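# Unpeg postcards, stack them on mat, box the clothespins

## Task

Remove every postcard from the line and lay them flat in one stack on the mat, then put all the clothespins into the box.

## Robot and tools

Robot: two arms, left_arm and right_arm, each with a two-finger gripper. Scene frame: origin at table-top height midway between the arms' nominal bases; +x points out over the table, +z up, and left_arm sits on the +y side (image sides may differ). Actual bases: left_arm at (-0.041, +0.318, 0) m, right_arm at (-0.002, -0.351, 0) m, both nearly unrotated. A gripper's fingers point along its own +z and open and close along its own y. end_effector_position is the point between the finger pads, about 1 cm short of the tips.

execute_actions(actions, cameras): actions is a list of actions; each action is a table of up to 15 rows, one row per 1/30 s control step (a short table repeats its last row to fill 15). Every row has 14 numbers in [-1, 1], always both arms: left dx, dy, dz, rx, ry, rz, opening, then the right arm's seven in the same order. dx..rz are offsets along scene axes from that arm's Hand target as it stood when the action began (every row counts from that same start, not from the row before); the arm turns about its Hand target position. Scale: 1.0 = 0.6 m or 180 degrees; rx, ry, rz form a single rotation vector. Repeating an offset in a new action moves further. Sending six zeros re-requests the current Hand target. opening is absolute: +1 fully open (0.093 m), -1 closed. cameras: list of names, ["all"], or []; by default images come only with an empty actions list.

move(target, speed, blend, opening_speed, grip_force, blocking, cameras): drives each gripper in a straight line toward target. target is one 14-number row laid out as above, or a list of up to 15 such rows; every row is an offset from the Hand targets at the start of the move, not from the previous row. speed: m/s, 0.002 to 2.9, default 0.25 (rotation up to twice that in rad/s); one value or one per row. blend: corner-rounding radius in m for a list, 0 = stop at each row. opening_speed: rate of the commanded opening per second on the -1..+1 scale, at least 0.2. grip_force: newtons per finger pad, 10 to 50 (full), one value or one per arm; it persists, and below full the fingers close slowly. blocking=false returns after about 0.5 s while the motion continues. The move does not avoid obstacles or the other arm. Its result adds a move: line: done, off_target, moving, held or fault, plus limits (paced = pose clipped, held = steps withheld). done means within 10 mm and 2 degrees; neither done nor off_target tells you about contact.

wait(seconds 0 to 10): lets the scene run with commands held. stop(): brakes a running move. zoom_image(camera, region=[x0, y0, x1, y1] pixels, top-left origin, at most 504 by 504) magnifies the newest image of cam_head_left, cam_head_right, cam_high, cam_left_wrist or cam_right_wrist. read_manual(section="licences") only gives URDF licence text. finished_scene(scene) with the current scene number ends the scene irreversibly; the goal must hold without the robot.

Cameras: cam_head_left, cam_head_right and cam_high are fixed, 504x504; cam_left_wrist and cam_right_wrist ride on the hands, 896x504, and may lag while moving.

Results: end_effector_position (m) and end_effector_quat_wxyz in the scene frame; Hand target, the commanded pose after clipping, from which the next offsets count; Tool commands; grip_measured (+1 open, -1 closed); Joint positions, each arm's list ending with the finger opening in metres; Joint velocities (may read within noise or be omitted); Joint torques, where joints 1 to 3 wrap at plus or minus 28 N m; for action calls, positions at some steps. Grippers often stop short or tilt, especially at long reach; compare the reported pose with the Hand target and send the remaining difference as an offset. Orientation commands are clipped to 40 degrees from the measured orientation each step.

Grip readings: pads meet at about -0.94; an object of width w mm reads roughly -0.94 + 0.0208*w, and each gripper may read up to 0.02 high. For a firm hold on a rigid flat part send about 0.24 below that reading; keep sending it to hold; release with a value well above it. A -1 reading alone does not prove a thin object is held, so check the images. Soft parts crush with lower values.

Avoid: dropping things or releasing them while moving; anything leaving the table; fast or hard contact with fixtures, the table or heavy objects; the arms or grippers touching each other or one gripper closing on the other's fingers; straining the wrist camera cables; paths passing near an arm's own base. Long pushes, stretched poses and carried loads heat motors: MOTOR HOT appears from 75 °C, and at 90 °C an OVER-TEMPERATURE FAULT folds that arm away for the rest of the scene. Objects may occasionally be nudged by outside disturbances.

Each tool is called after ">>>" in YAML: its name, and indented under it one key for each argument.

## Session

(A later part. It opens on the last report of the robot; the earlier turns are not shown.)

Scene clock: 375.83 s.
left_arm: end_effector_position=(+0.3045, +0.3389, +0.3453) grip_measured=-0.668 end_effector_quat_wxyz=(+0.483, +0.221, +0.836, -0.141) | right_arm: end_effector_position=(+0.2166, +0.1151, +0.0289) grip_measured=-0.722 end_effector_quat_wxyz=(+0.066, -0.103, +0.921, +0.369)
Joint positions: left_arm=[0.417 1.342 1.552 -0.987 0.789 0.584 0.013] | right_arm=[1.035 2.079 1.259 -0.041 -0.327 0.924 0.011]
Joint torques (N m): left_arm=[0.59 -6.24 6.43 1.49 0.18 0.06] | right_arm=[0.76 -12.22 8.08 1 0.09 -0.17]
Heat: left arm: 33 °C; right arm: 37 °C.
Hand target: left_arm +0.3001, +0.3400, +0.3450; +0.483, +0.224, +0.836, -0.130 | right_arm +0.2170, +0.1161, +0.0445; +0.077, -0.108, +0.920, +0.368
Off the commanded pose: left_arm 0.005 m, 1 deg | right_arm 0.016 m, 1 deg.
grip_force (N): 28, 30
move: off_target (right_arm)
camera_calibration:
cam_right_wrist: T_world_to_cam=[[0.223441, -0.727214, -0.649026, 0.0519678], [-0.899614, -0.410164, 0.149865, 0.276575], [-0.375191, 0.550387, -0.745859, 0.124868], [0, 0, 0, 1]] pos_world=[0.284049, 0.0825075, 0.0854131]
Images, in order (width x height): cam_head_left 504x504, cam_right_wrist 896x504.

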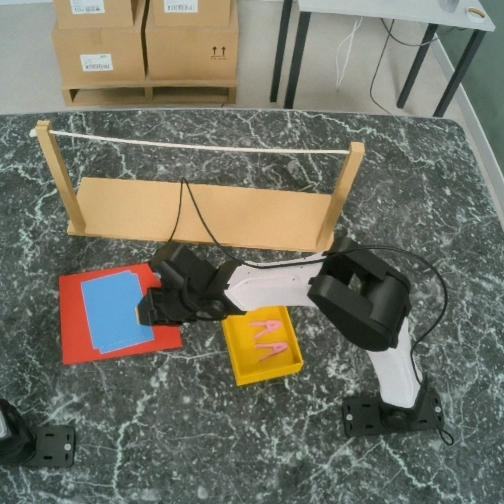

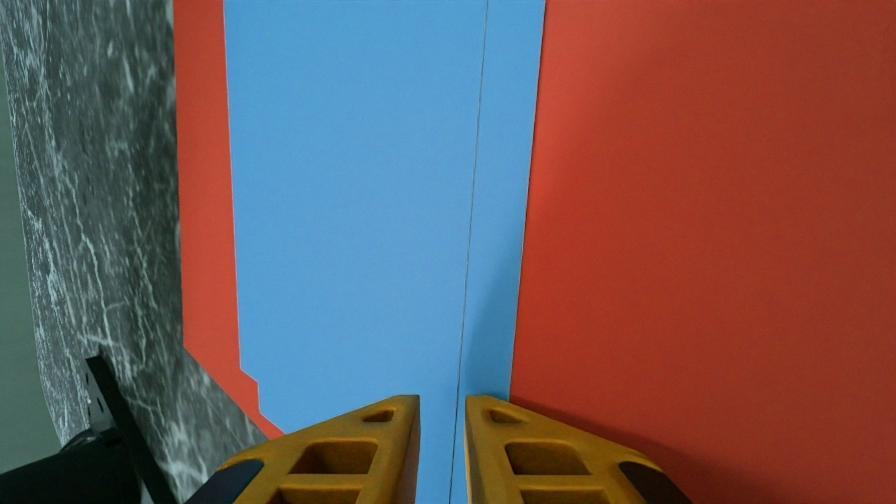

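>>> move:
  target: [0,0,0,0,0,0,-1, -0.0056,-0.071,0.0704,0,0,0,-0.72]
  speed: 0.06
  cameras: ["cam_head_left", "cam_right_wrist"]

>>> zoom_image:
  camera: "cam_head_left"
  region: [40, 220, 200, 380]

Scene clock: 378.67 s.
left_arm: end_effector_position=(+0.3045, +0.3389, +0.3453) grip_measured=-0.668 end_effector_quat_wxyz=(+0.483, +0.221, +0.836, -0.141) | right_arm: end_effector_position=(+0.2139, +0.0775, +0.0727) grip_measured=-0.722 end_effector_quat_wxyz=(+0.071, -0.105, +0.925, +0.359)
Joint positions: left_arm=[0.417 1.342 1.552 -0.987 0.789 0.584 0.013] | right_arm=[0.997 1.888 1.192 -0.189 -0.333 0.882 0.011]
Joint torques (N m): left_arm=[0.62 -6.23 6.45 1.49 0.18 0.06] | right_arm=[-0.34 -11.77 6.24 1.21 -0.28 -0.17]
Heat: left arm: 33 °C; right arm: 38 °C.
Hand target: left_arm +0.3001, +0.3400, +0.3450; +0.483, +0.224, +0.836, -0.130 | right_arm +0.2138, +0.0734, +0.0867; +0.077, -0.108, +0.920, +0.368
Off the commanded pose: left_arm 0.005 m, 1 deg | right_arm 0.015 m, 1 deg.
grip_force (N): 28, 30
move: off_target (right_arm)
camera_calibration:
cam_right_wrist: T_world_to_cam=[[0.228821, -0.741066, -0.631238, 0.0523158], [-0.902835, -0.404051, 0.147078, 0.252589], [-0.364046, 0.53625, -0.761516, 0.17692], [0, 0, 0, 1]] pos_world=[0.280482, 0.0459546, 0.130601]
Images, in order (width x height): cam_head_left 504x504, cam_right_wrist 896x504.

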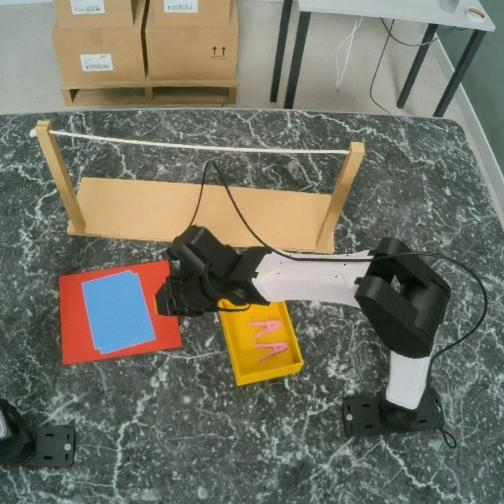

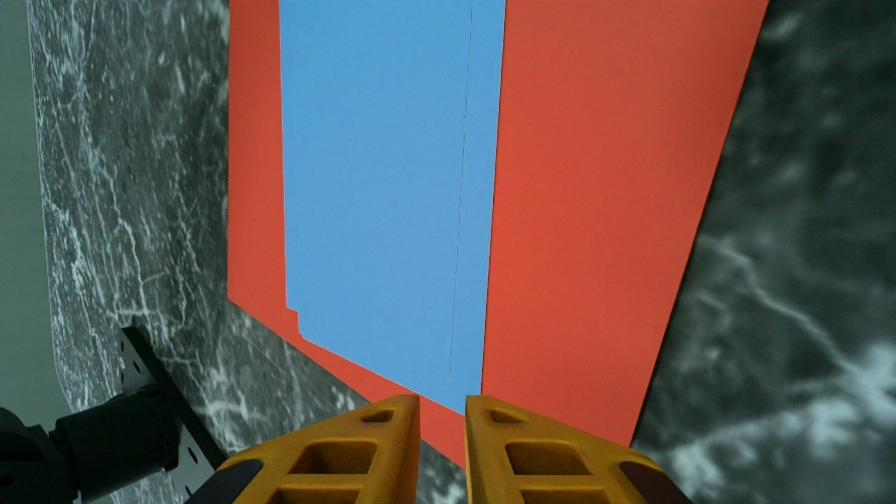

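Scaled by 3.150 from the camera's 504x504 image, which has a finer 720x720 frame.

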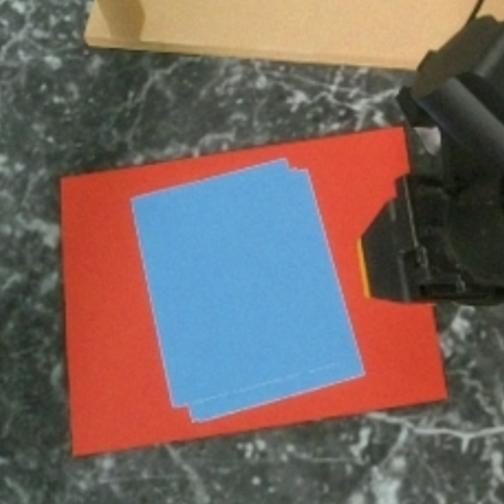

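>>> move:
  target:
    - [0,0,0,0,0,0,-1, -0.0063,-0.089,0.1888,-0.053,-0.0434,-0.0504,-0.72]
    - [0,0,0,0,0,0,-1, 0.077,-0.4057,0.3055,-0.1273,-0.104,-0.1208,-0.72]
    - [0,0,0,0,0,0,-1, 0.1437,-0.8223,0.2222,-0.2121,-0.1734,-0.2014,-0.72]
  speed: 0.3
  blend: 0.05
  cameras: ["cam_head_left", "cam_high", "cam_left_wrist"]

Scene clock: 383.47 s.
left_arm: end_effector_position=(+0.3045, +0.3389, +0.3453) grip_measured=-0.668 end_effector_quat_wxyz=(+0.483, +0.221, +0.836, -0.141) | right_arm: end_effector_position=(+0.2978, -0.4184, +0.2197) grip_measured=-0.722 end_effector_quat_wxyz=(+0.375, +0.067, +0.924, -0.028)
Joint positions: left_arm=[0.417 1.342 1.552 -0.987 0.789 0.584 0.013] | right_arm=[-0.26 1.066 1.023 -0.761 -0.086 -0.091 0.011]
Joint torques (N m): left_arm=[0.64 -6.26 6.45 1.5 0.18 0.06] | right_arm=[-0.46 -2.58 6.76 1.65 -0.15 -0.11]
Heat: left arm: 32 °C; right arm: 38 °C.
Hand target: left_arm +0.3001, +0.3400, +0.3450; +0.483, +0.224, +0.836, -0.130 | right_arm +0.3000, -0.4199, +0.2199; +0.382, +0.065, +0.922, -0.027
Off the commanded pose: left_arm 0.005 m, 1 deg | right_arm 0.003 m, 1 deg.
grip_force (N): 28, 30
move: done
camera_calibration:
cam_left_wrist: T_world_to_cam=[[-0.501896, -0.864874, 0.00969838, 0.444777], [-0.696387, 0.39742, -0.59758, 0.325147], [0.512977, -0.306677, -0.801751, 0.312416], [0, 0, 0, 1]] pos_world=[0.289398, 0.351267, 0.440468]
Images, in order (width x height): cam_head_left 504x504, cam_high 504x504, cam_left_wrist 896x504.

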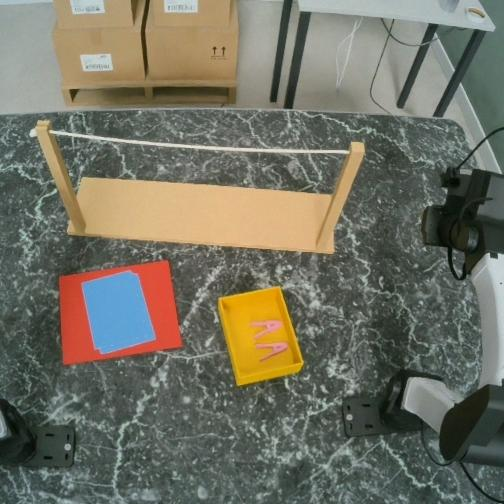

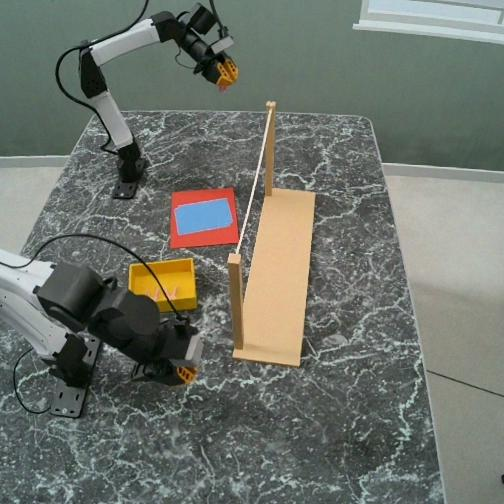

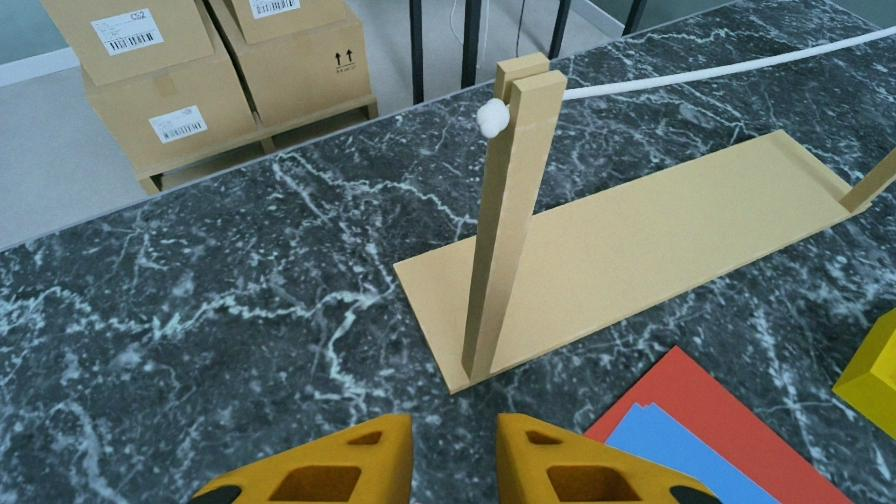

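>>> zoom_image:
  camera: "cam_head_left"
  region: [190, 260, 330, 400]

>>> zoom_image:
  camera: "cam_head_left"
  region: [40, 240, 200, 380]

>>> zoom_image:
  camera: "cam_high"
  region: [100, 160, 260, 320]

Scaled by 3.600 from the camera's 504x504 image, which has a finer 720x720 frame.

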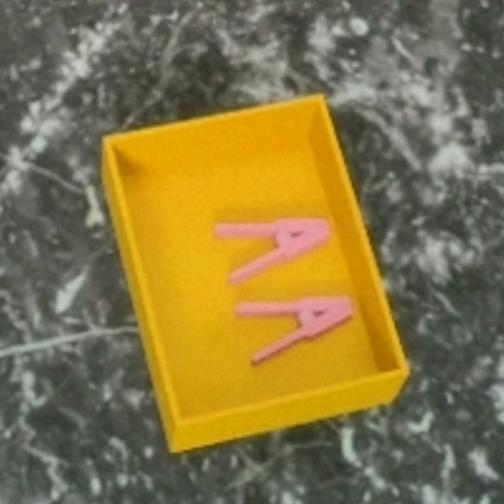

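Scaled by 3.150 from the camera's 504x504 image, which has a finer 720x720 frame.

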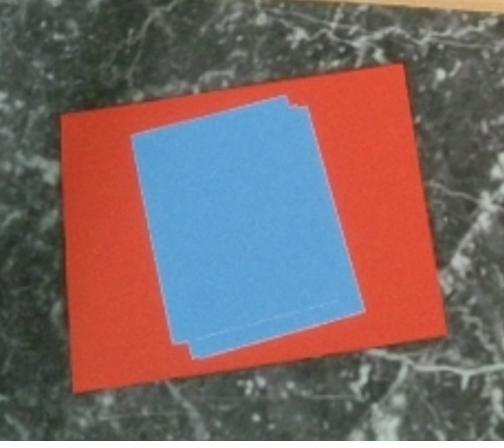

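Scaled by 3.150 from the camera's 504x504 image, which has a finer 720x720 frame.

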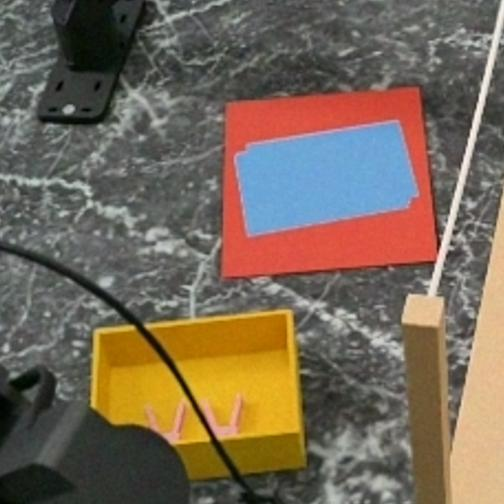

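>>> move:
  target: [-0.1618,-0.78,-0.31,0.1617,0.1574,-0.1668,-1, 0,0,0,0,0,0,-0.72]
  speed: 0.3
  cameras: ["cam_head_left", "cam_head_right", "cam_high", "cam_left_wrist"]

Scene clock: 394.00 s.
left_arm: end_effector_position=(+0.1983, -0.1269, +0.1596) grip_measured=-0.668 end_effector_quat_wxyz=(+0.147, +0.509, +0.843, -0.091) | right_arm: end_effector_position=(+0.2980, -0.4183, +0.2198) grip_measured=-0.722 end_effector_quat_wxyz=(+0.375, +0.066, +0.924, -0.027)
Joint positions: left_arm=[-1.072 2.214 2.224 -1.234 0.007 0.01 0.013] | right_arm=[-0.26 1.066 1.023 -0.76 -0.087 -0.091 0.011]
Joint torques (N m): left_arm=[0.68 -11.3 9.92 0.92 -0.08 -0.24] | right_arm=[-0.5 -2.58 6.75 1.66 -0.16 -0.11]
Heat: left arm: 33 °C; right arm: 36 °C.
Hand target: left_arm +0.2029, -0.1281, +0.1592; +0.149, +0.503, +0.847, -0.088 | right_arm +0.3000, -0.4199, +0.2199; +0.382, +0.065, +0.922, -0.027
Off the commanded pose: left_arm 0.005 m, 1 deg | right_arm 0.003 m, 1 deg.
grip_force (N): 28, 30
move: done
camera_calibration:
cam_left_wrist: T_world_to_cam=[[-0.887675, -0.4604, -0.00811058, 0.121035], [-0.459904, 0.88557, 0.0652147, 0.234648], [-0.0228424, 0.0616195, -0.997838, 0.259323], [0, 0, 0, 1]] pos_world=[0.221278, -0.168052, 0.244442]
Images, in order (width x height): cam_head_left 504x504, cam_head_right 504x504, cam_high 504x504, cam_left_wrist 896x504.

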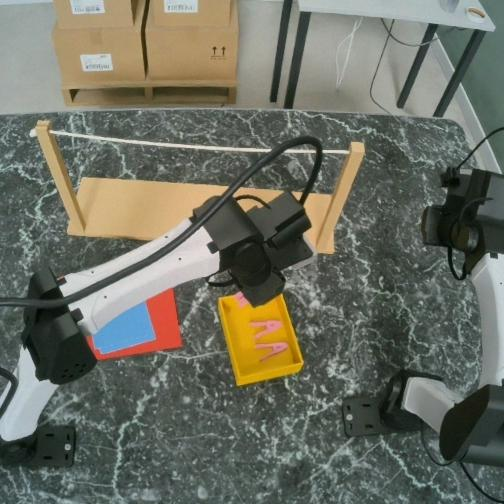

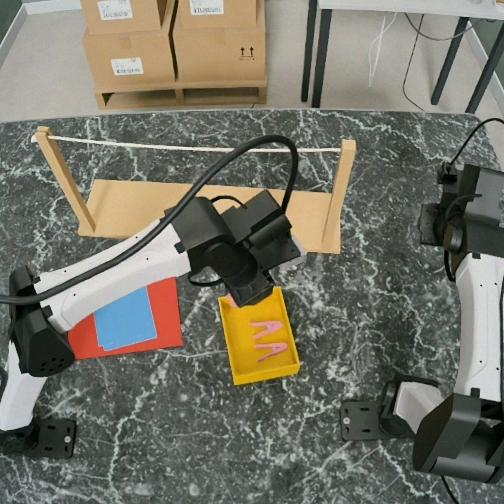

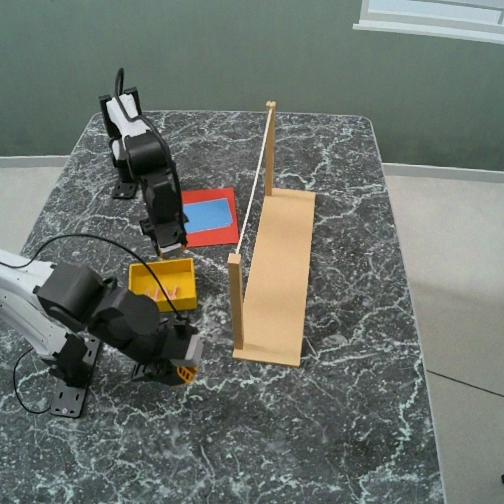

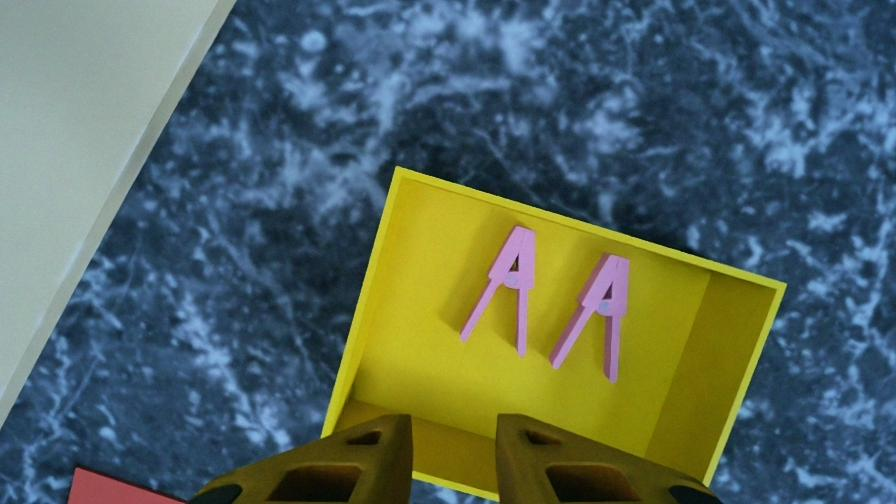

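>>> execute_actions:
  actions: []
  cameras: ["cam_head_left", "cam_head_right", "cam_high", "cam_left_wrist"]

Scene clock: 395.60 s.
left_arm: end_effector_position=(+0.1982, -0.1268, +0.1595) grip_measured=-0.668 end_effector_quat_wxyz=(+0.147, +0.509, +0.843, -0.091) | right_arm: end_effector_position=(+0.2980, -0.4183, +0.2198) grip_measured=-0.722 end_effector_quat_wxyz=(+0.375, +0.066, +0.924, -0.027)
Joint positions: left_arm=[-1.072 2.214 2.224 -1.235 0.007 0.01 0.013] | right_arm=[-0.26 1.066 1.023 -0.76 -0.087 -0.091 0.011]
Joint velocities: within noise
Joint torques (N m): left_arm=[0.69 -11.3 9.96 0.93 -0.08 -0.23] | right_arm=[-0.4 -2.56 6.67 1.63 -0.17 -0.11]
Heat: left arm: 33 °C; right arm: 36 °C.
Hand target: left_arm +0.2029, -0.1280, +0.1591; +0.149, +0.503, +0.847, -0.088 | right_arm +0.3000, -0.4199, +0.2199; +0.382, +0.065, +0.922, -0.027
Tool commands: left_gripper/opening=-1.0 right_gripper/opening=-0.72
Off the commanded pose: left_arm 0.005 m, 1 deg | right_arm 0.003 m, 1 deg.
grip_force (N): 28, 30
camera_calibration:
cam_left_wrist: T_world_to_cam=[[-0.887658, -0.46043, -0.00817055, 0.120997], [-0.459921, 0.885505, 0.0659777, 0.234328], [-0.0231431, 0.0623235, -0.997788, 0.259388], [0, 0, 0, 1]] pos_world=[0.221179, -0.167954, 0.244342]
Images, in order (width x height): cam_head_left 504x504, cam_head_right 504x504, cam_high 504x504, cam_left_wrist 896x504.

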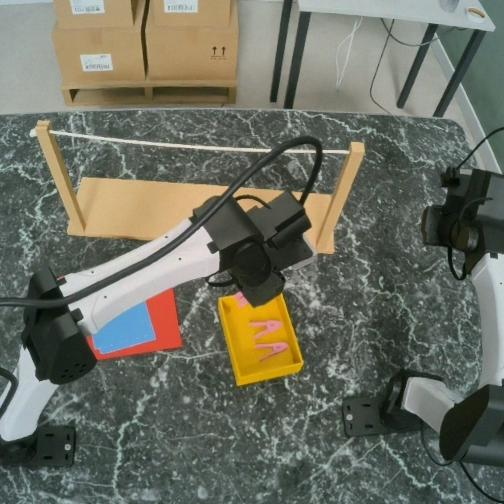

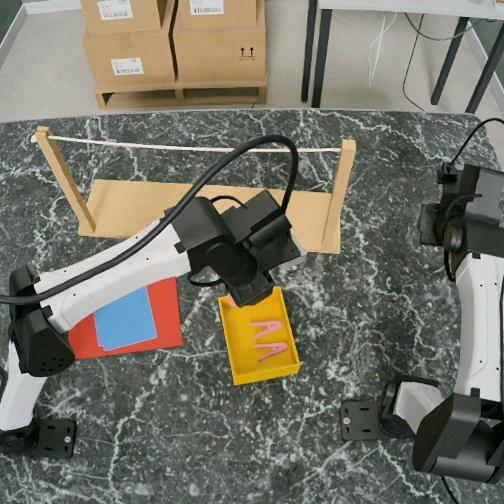

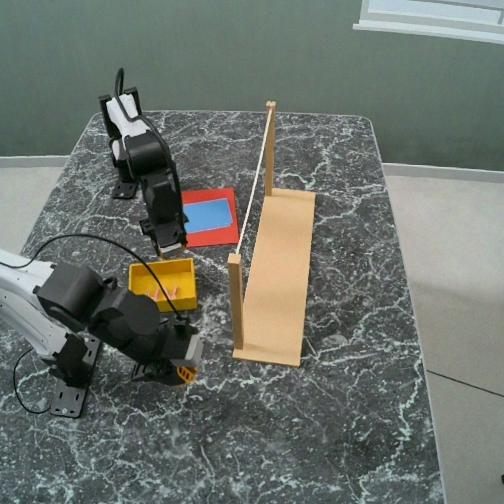

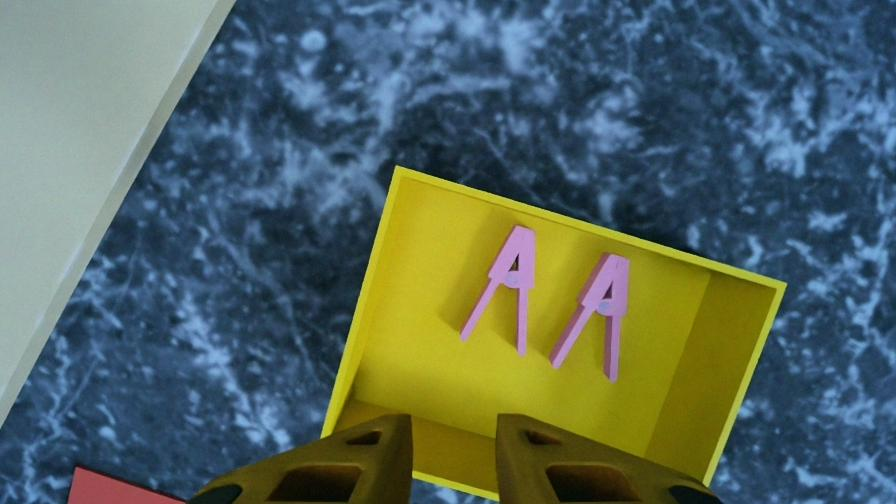

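>>> zoom_image:
  camera: "cam_head_left"
  region: [190, 240, 330, 400]

>>> zoom_image:
  camera: "cam_head_right"
  region: [190, 240, 330, 400]

>>> zoom_image:
  camera: "cam_high"
  region: [110, 190, 250, 330]

Scaled by 3.150 from the camera's 504x504 image, which has a finer 720x720 frame.

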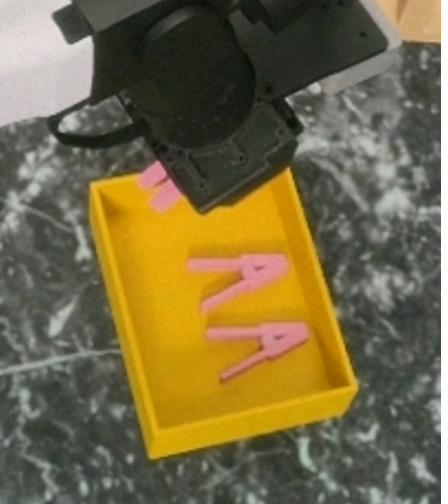

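Scaled by 3.150 from the camera's 504x504 image, which has a finer 720x720 frame.

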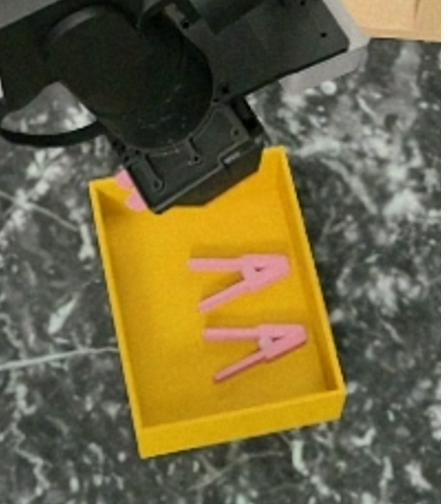

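Scaled by 3.600 from the camera's 504x504 image, which has a finer 720x720 frame.

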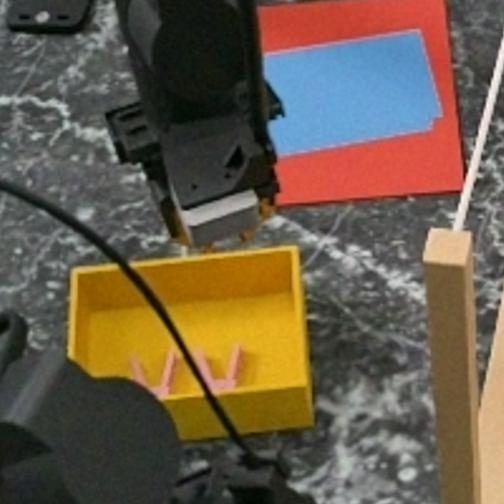

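>>> move:
  target: [-0.0282, -0.005, -0.14, 0, 0, 0, -1, 0, 0, 0, 0, 0, 0, -0.72]
  speed: 0.1
  cameras: ["cam_head_left", "cam_left_wrist"]

Scene clock: 403.17 s.
left_arm: end_effector_position=(+0.1839, -0.1289, +0.0585) grip_measured=-0.668 end_effector_quat_wxyz=(+0.126, +0.508, +0.848, -0.082) | right_arm: end_effector_position=(+0.2980, -0.4183, +0.2198) grip_measured=-0.722 end_effector_quat_wxyz=(+0.375, +0.066, +0.924, -0.027)
Joint positions: left_arm=[-1.1 2.214 1.835 -0.889 0.004 -0.025 0.013] | right_arm=[-0.26 1.066 1.023 -0.76 -0.087 -0.091 0.011]
Joint torques (N m): left_arm=[-0.09 -16.09 6.6 1.08 -0.18 -0.23] | right_arm=[-0.5 -2.54 6.76 1.66 -0.17 -0.11]
Heat: left arm: 36 °C; right arm: 36 °C.
Hand target: left_arm +0.1860, -0.1310, +0.0750; +0.149, +0.503, +0.847, -0.088 | right_arm +0.3000, -0.4199, +0.2199; +0.382, +0.065, +0.922, -0.027
Off the commanded pose: left_arm 0.017 m, 3 deg | right_arm 0.003 m, 1 deg.
grip_force (N): 28, 30
move: off_target (left_arm)
camera_calibration:
cam_left_wrist: T_world_to_cam=[[-0.885012, -0.465568, 0.00017503, 0.104914], [-0.462711, 0.879624, 0.110271, 0.23351], [-0.0514927, 0.0975104, -0.993902, 0.168022], [0, 0, 0, 1]] pos_world=[0.209549, -0.17294, 0.141229]
Images, in order (width x height): cam_head_left 504x504, cam_left_wrist 896x504.

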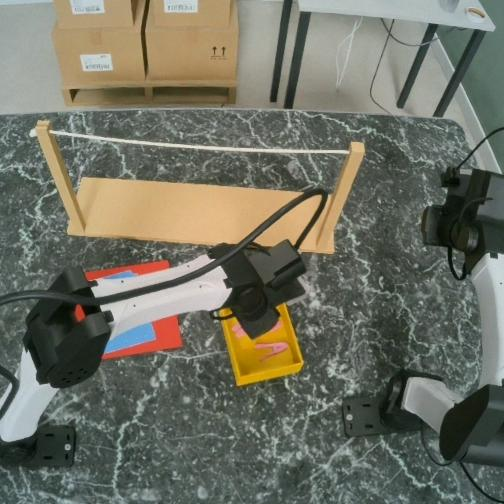

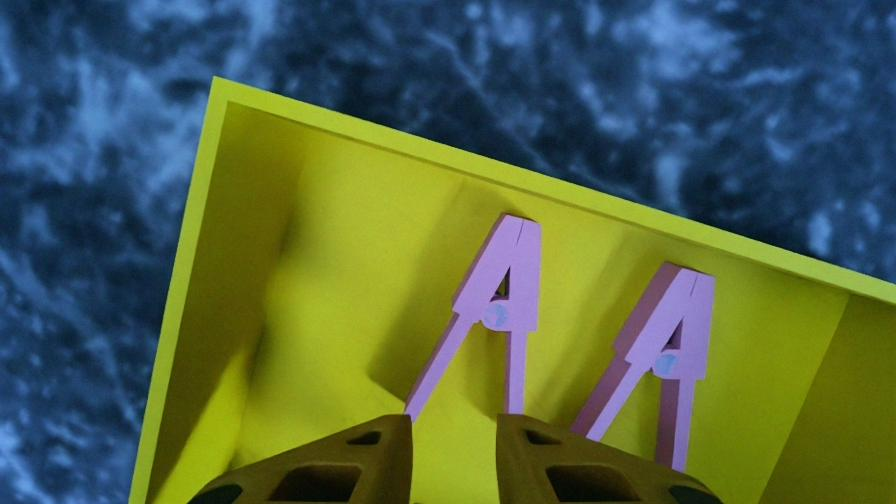

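>>> move:
  target: [0, 0, -0.05, 0, 0, 0, -1, 0, 0, 0, 0, 0, 0, -0.72]
  speed: 0.05
  cameras: ["cam_left_wrist"]

Scene clock: 405.67 s.
left_arm: end_effector_position=(+0.1842, -0.1296, +0.0386) grip_measured=-0.668 end_effector_quat_wxyz=(+0.135, +0.507, +0.847, -0.088) | right_arm: end_effector_position=(+0.2980, -0.4183, +0.2198) grip_measured=-0.722 end_effector_quat_wxyz=(+0.375, +0.066, +0.924, -0.027)
Joint positions: left_arm=[-1.1 2.214 1.748 -0.783 0.004 -0.025 0.013] | right_arm=[-0.26 1.066 1.023 -0.76 -0.087 -0.091 0.011]
Joint torques (N m): left_arm=[-0.1 -14.27 6.49 1.1 -0.18 -0.23] | right_arm=[-0.47 -2.59 6.76 1.65 -0.17 -0.12]
Heat: left arm: 37 °C; right arm: 36 °C.
Hand target: left_arm +0.1860, -0.1310, +0.0451; +0.149, +0.503, +0.847, -0.088 | right_arm +0.3000, -0.4199, +0.2199; +0.382, +0.065, +0.922, -0.027
Off the commanded pose: left_arm 0.007 m, 2 deg | right_arm 0.003 m, 1 deg.
grip_force (N): 28, 30
move: done
camera_calibration:
cam_left_wrist: T_world_to_cam=[[-0.885002, -0.465587, 0.000454001, 0.104896], [-0.463655, 0.881417, 0.0901516, 0.237619], [-0.0423736, 0.0795738, -0.995928, 0.144388], [0, 0, 0, 1]] pos_world=[0.209125, -0.172093, 0.12233]
Images, in order (width x height): cam_left_wrist 896x504.

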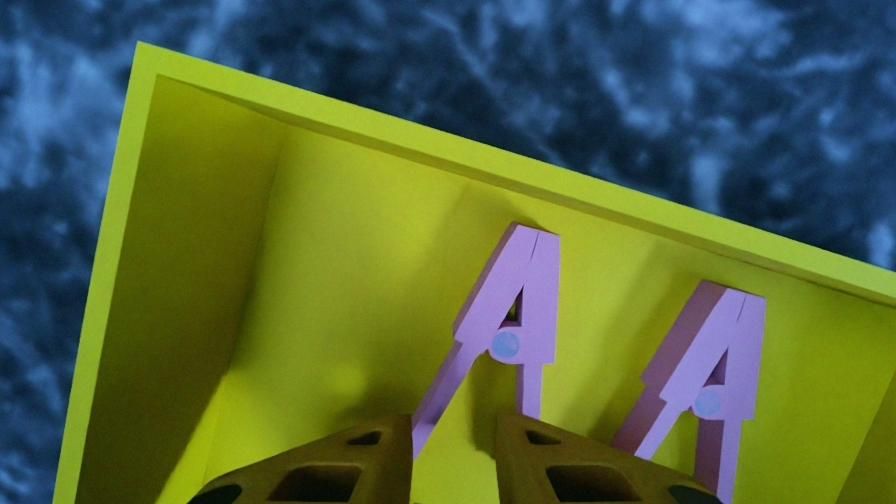

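>>> move:
  target: [0, 0, -0.02, 0, 0, 0, -1, 0, 0, 0, 0, 0, 0, -0.72]
  speed: 0.05

>>> move:
  target: [0, 0, 0, 0, 0, 0, -0.17, 0, 0, 0, 0, 0, 0, -0.72]
  speed: 0.05
  opening_speed: 0.5
  cameras: ["cam_left_wrist", "cam_head_left"]

Scene clock: 406.90 s.
left_arm: end_effector_position=(+0.1854, -0.1313, +0.0334) grip_measured=-0.668 end_effector_quat_wxyz=(+0.142, +0.506, +0.846, -0.091) | right_arm: end_effector_position=(+0.2980, -0.4183, +0.2198) grip_measured=-0.722 end_effector_quat_wxyz=(+0.375, +0.066, +0.924, -0.027)
Joint positions: left_arm=[-1.1 2.214 1.722 -0.74 0.002 -0.025 0.013] | right_arm=[-0.26 1.066 1.023 -0.76 -0.087 -0.091 0.011]
Joint torques (N m): left_arm=[-0.09 -13.29 6.19 1.16 -0.16 -0.23] | right_arm=[-0.4 -2.65 6.71 1.64 -0.15 -0.11]
Heat: left arm: 38 °C; right arm: 36 °C.
Hand target: left_arm +0.1860, -0.1311, +0.0331; +0.149, +0.503, +0.847, -0.088 | right_arm +0.3000, -0.4199, +0.2199; +0.382, +0.065, +0.922, -0.027
Off the commanded pose: left_arm 0.001 m, 1 deg | right_arm 0.003 m, 1 deg.
grip_force (N): 28, 30
move: done

Scene clock: 408.77 s.
left_arm: end_effector_position=(+0.1854, -0.1321, +0.0337) grip_measured=-0.172 end_effector_quat_wxyz=(+0.143, +0.507, +0.845, -0.092) | right_arm: end_effector_position=(+0.2980, -0.4183, +0.2198) grip_measured=-0.722 end_effector_quat_wxyz=(+0.375, +0.066, +0.924, -0.027)
Joint positions: left_arm=[-1.101 2.214 1.722 -0.737 0.002 -0.025 0.037] | right_arm=[-0.26 1.066 1.023 -0.76 -0.087 -0.091 0.011]
Joint torques (N m): left_arm=[-0.02 -13.26 6.17 1.13 -0.16 -0.22] | right_arm=[-0.49 -2.56 6.72 1.65 -0.15 -0.13]
Heat: left arm: 38 °C; right arm: 36 °C.
Hand target: left_arm +0.1859, -0.1311, +0.0331; +0.149, +0.503, +0.847, -0.088 | right_arm +0.3000, -0.4199, +0.2199; +0.382, +0.065, +0.922, -0.027
Off the commanded pose: left_arm 0.001 m, 1 deg | right_arm 0.003 m, 1 deg.
grip_force (N): 28, 30
move: done
camera_calibration:
cam_left_wrist: T_world_to_cam=[[-0.88506, -0.465475, -0.000937368, 0.104798], [-0.464357, 0.88279, 0.0710892, 0.241767], [-0.0322628, 0.0633535, -0.99747, 0.135765], [0, 0, 0, 1]] pos_world=[0.209399, -0.17325, 0.118332]
Images, in order (width x height): cam_head_left 504x504, cam_left_wrist 896x504.

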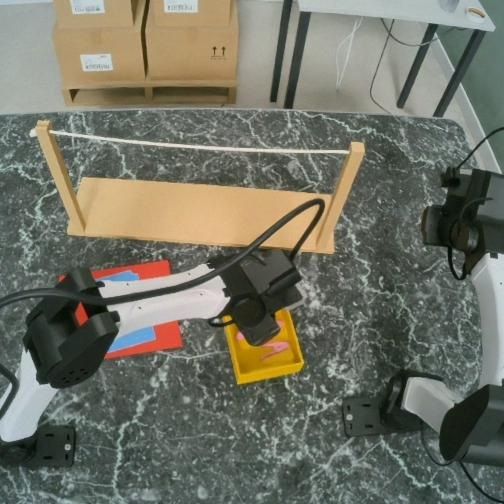

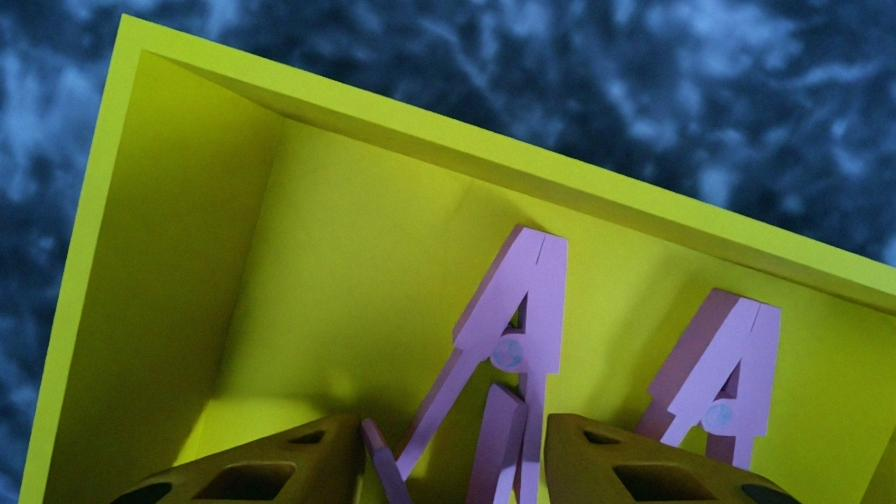

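>>> move:
  target:
    - [0, 0, 0, 0, 0, 0, -0.05, 0, 0, 0, 0, 0, 0, -0.72]
    - [-0.01, 0.02, 0.22, 0, 0, 0, -0.05, 0, 0, 0, 0, 0, 0, -0.72]
  speed: 0.12
  opening_speed: 0.5
  cameras: ["cam_left_wrist", "cam_head_left"]

Scene clock: 411.57 s.
left_arm: end_effector_position=(+0.1784, -0.1181, +0.1466) grip_measured=-0.052 end_effector_quat_wxyz=(+0.129, +0.508, +0.848, -0.083) | right_arm: end_effector_position=(+0.2980, -0.4183, +0.2198) grip_measured=-0.722 end_effector_quat_wxyz=(+0.375, +0.066, +0.924, -0.027)
Joint positions: left_arm=[-1.101 2.159 2.095 -1.199 0.002 -0.025 0.043] | right_arm=[-0.26 1.066 1.023 -0.76 -0.087 -0.091 0.011]
Joint torques (N m): left_arm=[-0.03 -14.41 9.76 0.87 -0.16 -0.23] | right_arm=[-0.44 -2.56 6.72 1.67 -0.15 -0.13]
Heat: left arm: 40 °C; right arm: 36 °C.
Hand target: left_arm +0.1800, -0.1191, +0.1650; +0.149, +0.503, +0.847, -0.088 | right_arm +0.3000, -0.4199, +0.2199; +0.382, +0.065, +0.922, -0.027
Off the commanded pose: left_arm 0.019 m, 2 deg | right_arm 0.003 m, 1 deg.
grip_force (N): 28, 30
move: off_target (left_arm)
camera_calibration:
cam_left_wrist: T_world_to_cam=[[-0.885075, -0.465446, -0.00154546, 0.105267], [-0.46302, 0.880113, 0.104942, 0.21263], [-0.0474849, 0.0935974, -0.994477, 0.253081], [0, 0, 0, 1]] pos_world=[0.203639, -0.16183, 0.229532]
Images, in order (width x height): cam_head_left 504x504, cam_left_wrist 896x504.

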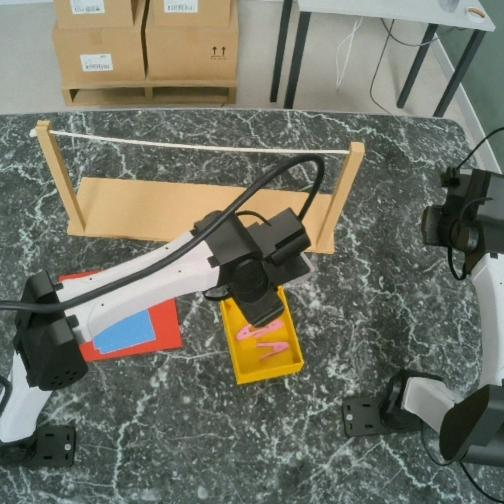

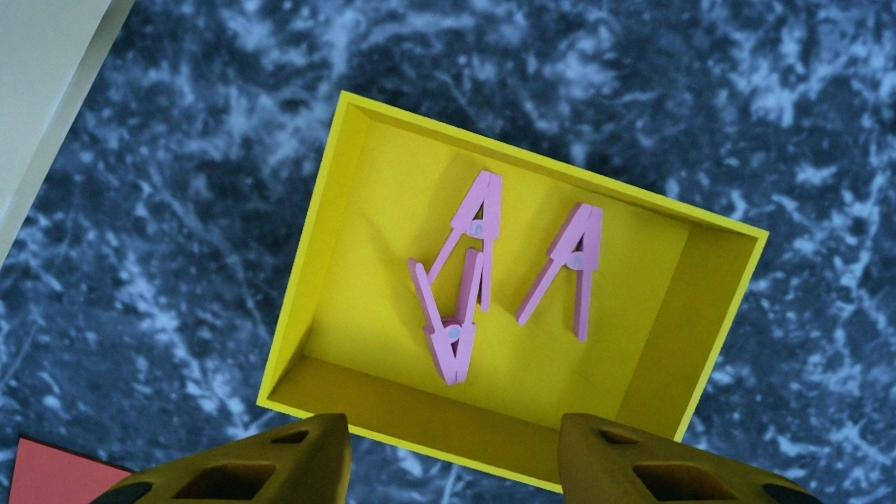

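>>> move:
  target: [0.1, 0.25, 0.3, 0, 0, 0.15, -0.05, 0, 0, 0, 0, 0, 0, -0.72]
  speed: 0.3
  cameras: ["cam_head_left", "cam_head_right", "cam_high"]

Scene clock: 413.47 s.
left_arm: end_effector_position=(+0.2403, +0.0274, +0.3410) grip_measured=-0.052 end_effector_quat_wxyz=(+0.259, +0.293, +0.914, -0.108) | right_arm: end_effector_position=(+0.2980, -0.4183, +0.2198) grip_measured=-0.722 end_effector_quat_wxyz=(+0.375, +0.066, +0.924, -0.027)
Joint positions: left_arm=[-0.826 1.869 2.421 -1.558 -0.067 -0.19 0.043] | right_arm=[-0.26 1.066 1.023 -0.76 -0.087 -0.091 0.011]
Joint torques (N m): left_arm=[0.14 -8.73 7.15 1.27 -0.21 -0.24] | right_arm=[-0.5 -2.62 6.65 1.66 -0.17 -0.11]
Heat: left arm: 41 °C; right arm: 36 °C.
Hand target: left_arm +0.2400, +0.0310, +0.3451; +0.165, +0.291, +0.941, -0.051 | right_arm +0.3000, -0.4199, +0.2199; +0.382, +0.065, +0.922, -0.027
Off the commanded pose: left_arm 0.005 m, 13 deg | right_arm 0.003 m, 1 deg.
joint sent to its limit (left arm) — joint 4 (wrist pitch), lower limit. The joint targets are off in orientation, not in position.
grip_force (N): 28, 30
move: off_target (left_arm)
Images, in order (width x height): cam_head_left 504x504, cam_head_right 504x504, cam_high 504x504.

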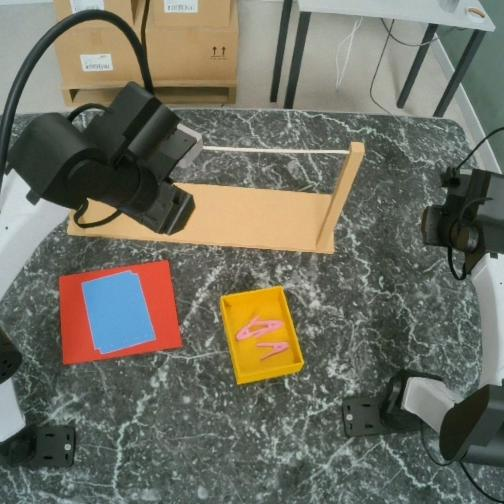

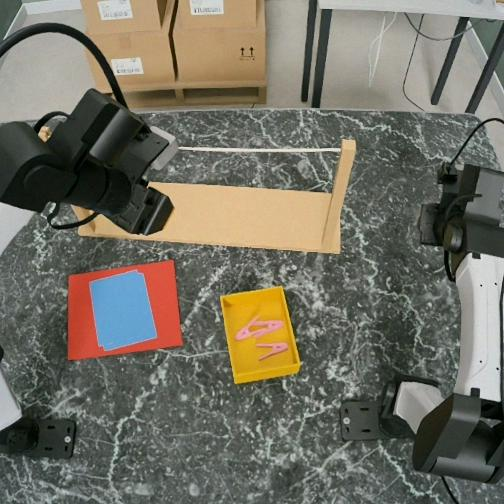

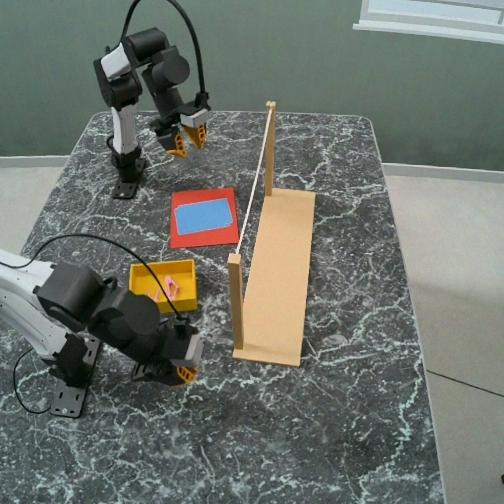

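>>> zoom_image:
  camera: "cam_head_left"
  region: [55, 250, 315, 400]

>>> zoom_image:
  camera: "cam_high"
  region: [120, 170, 260, 330]

Scaled by 1.938 from the camera's 504x504 image, which has a finer 720x720 frame.

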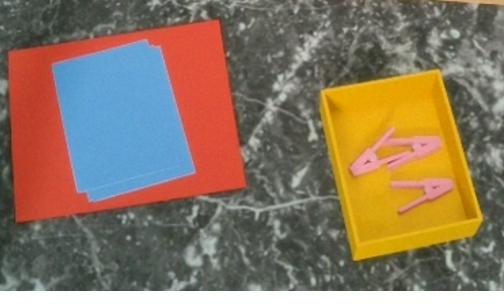

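Scaled by 3.150 from the camera's 504x504 image, which has a finer 720x720 frame.

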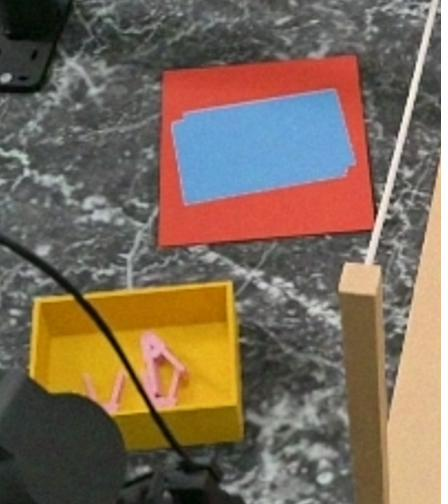

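>>> finished_scene:
  scene: 1

The scene is finished: the task was done.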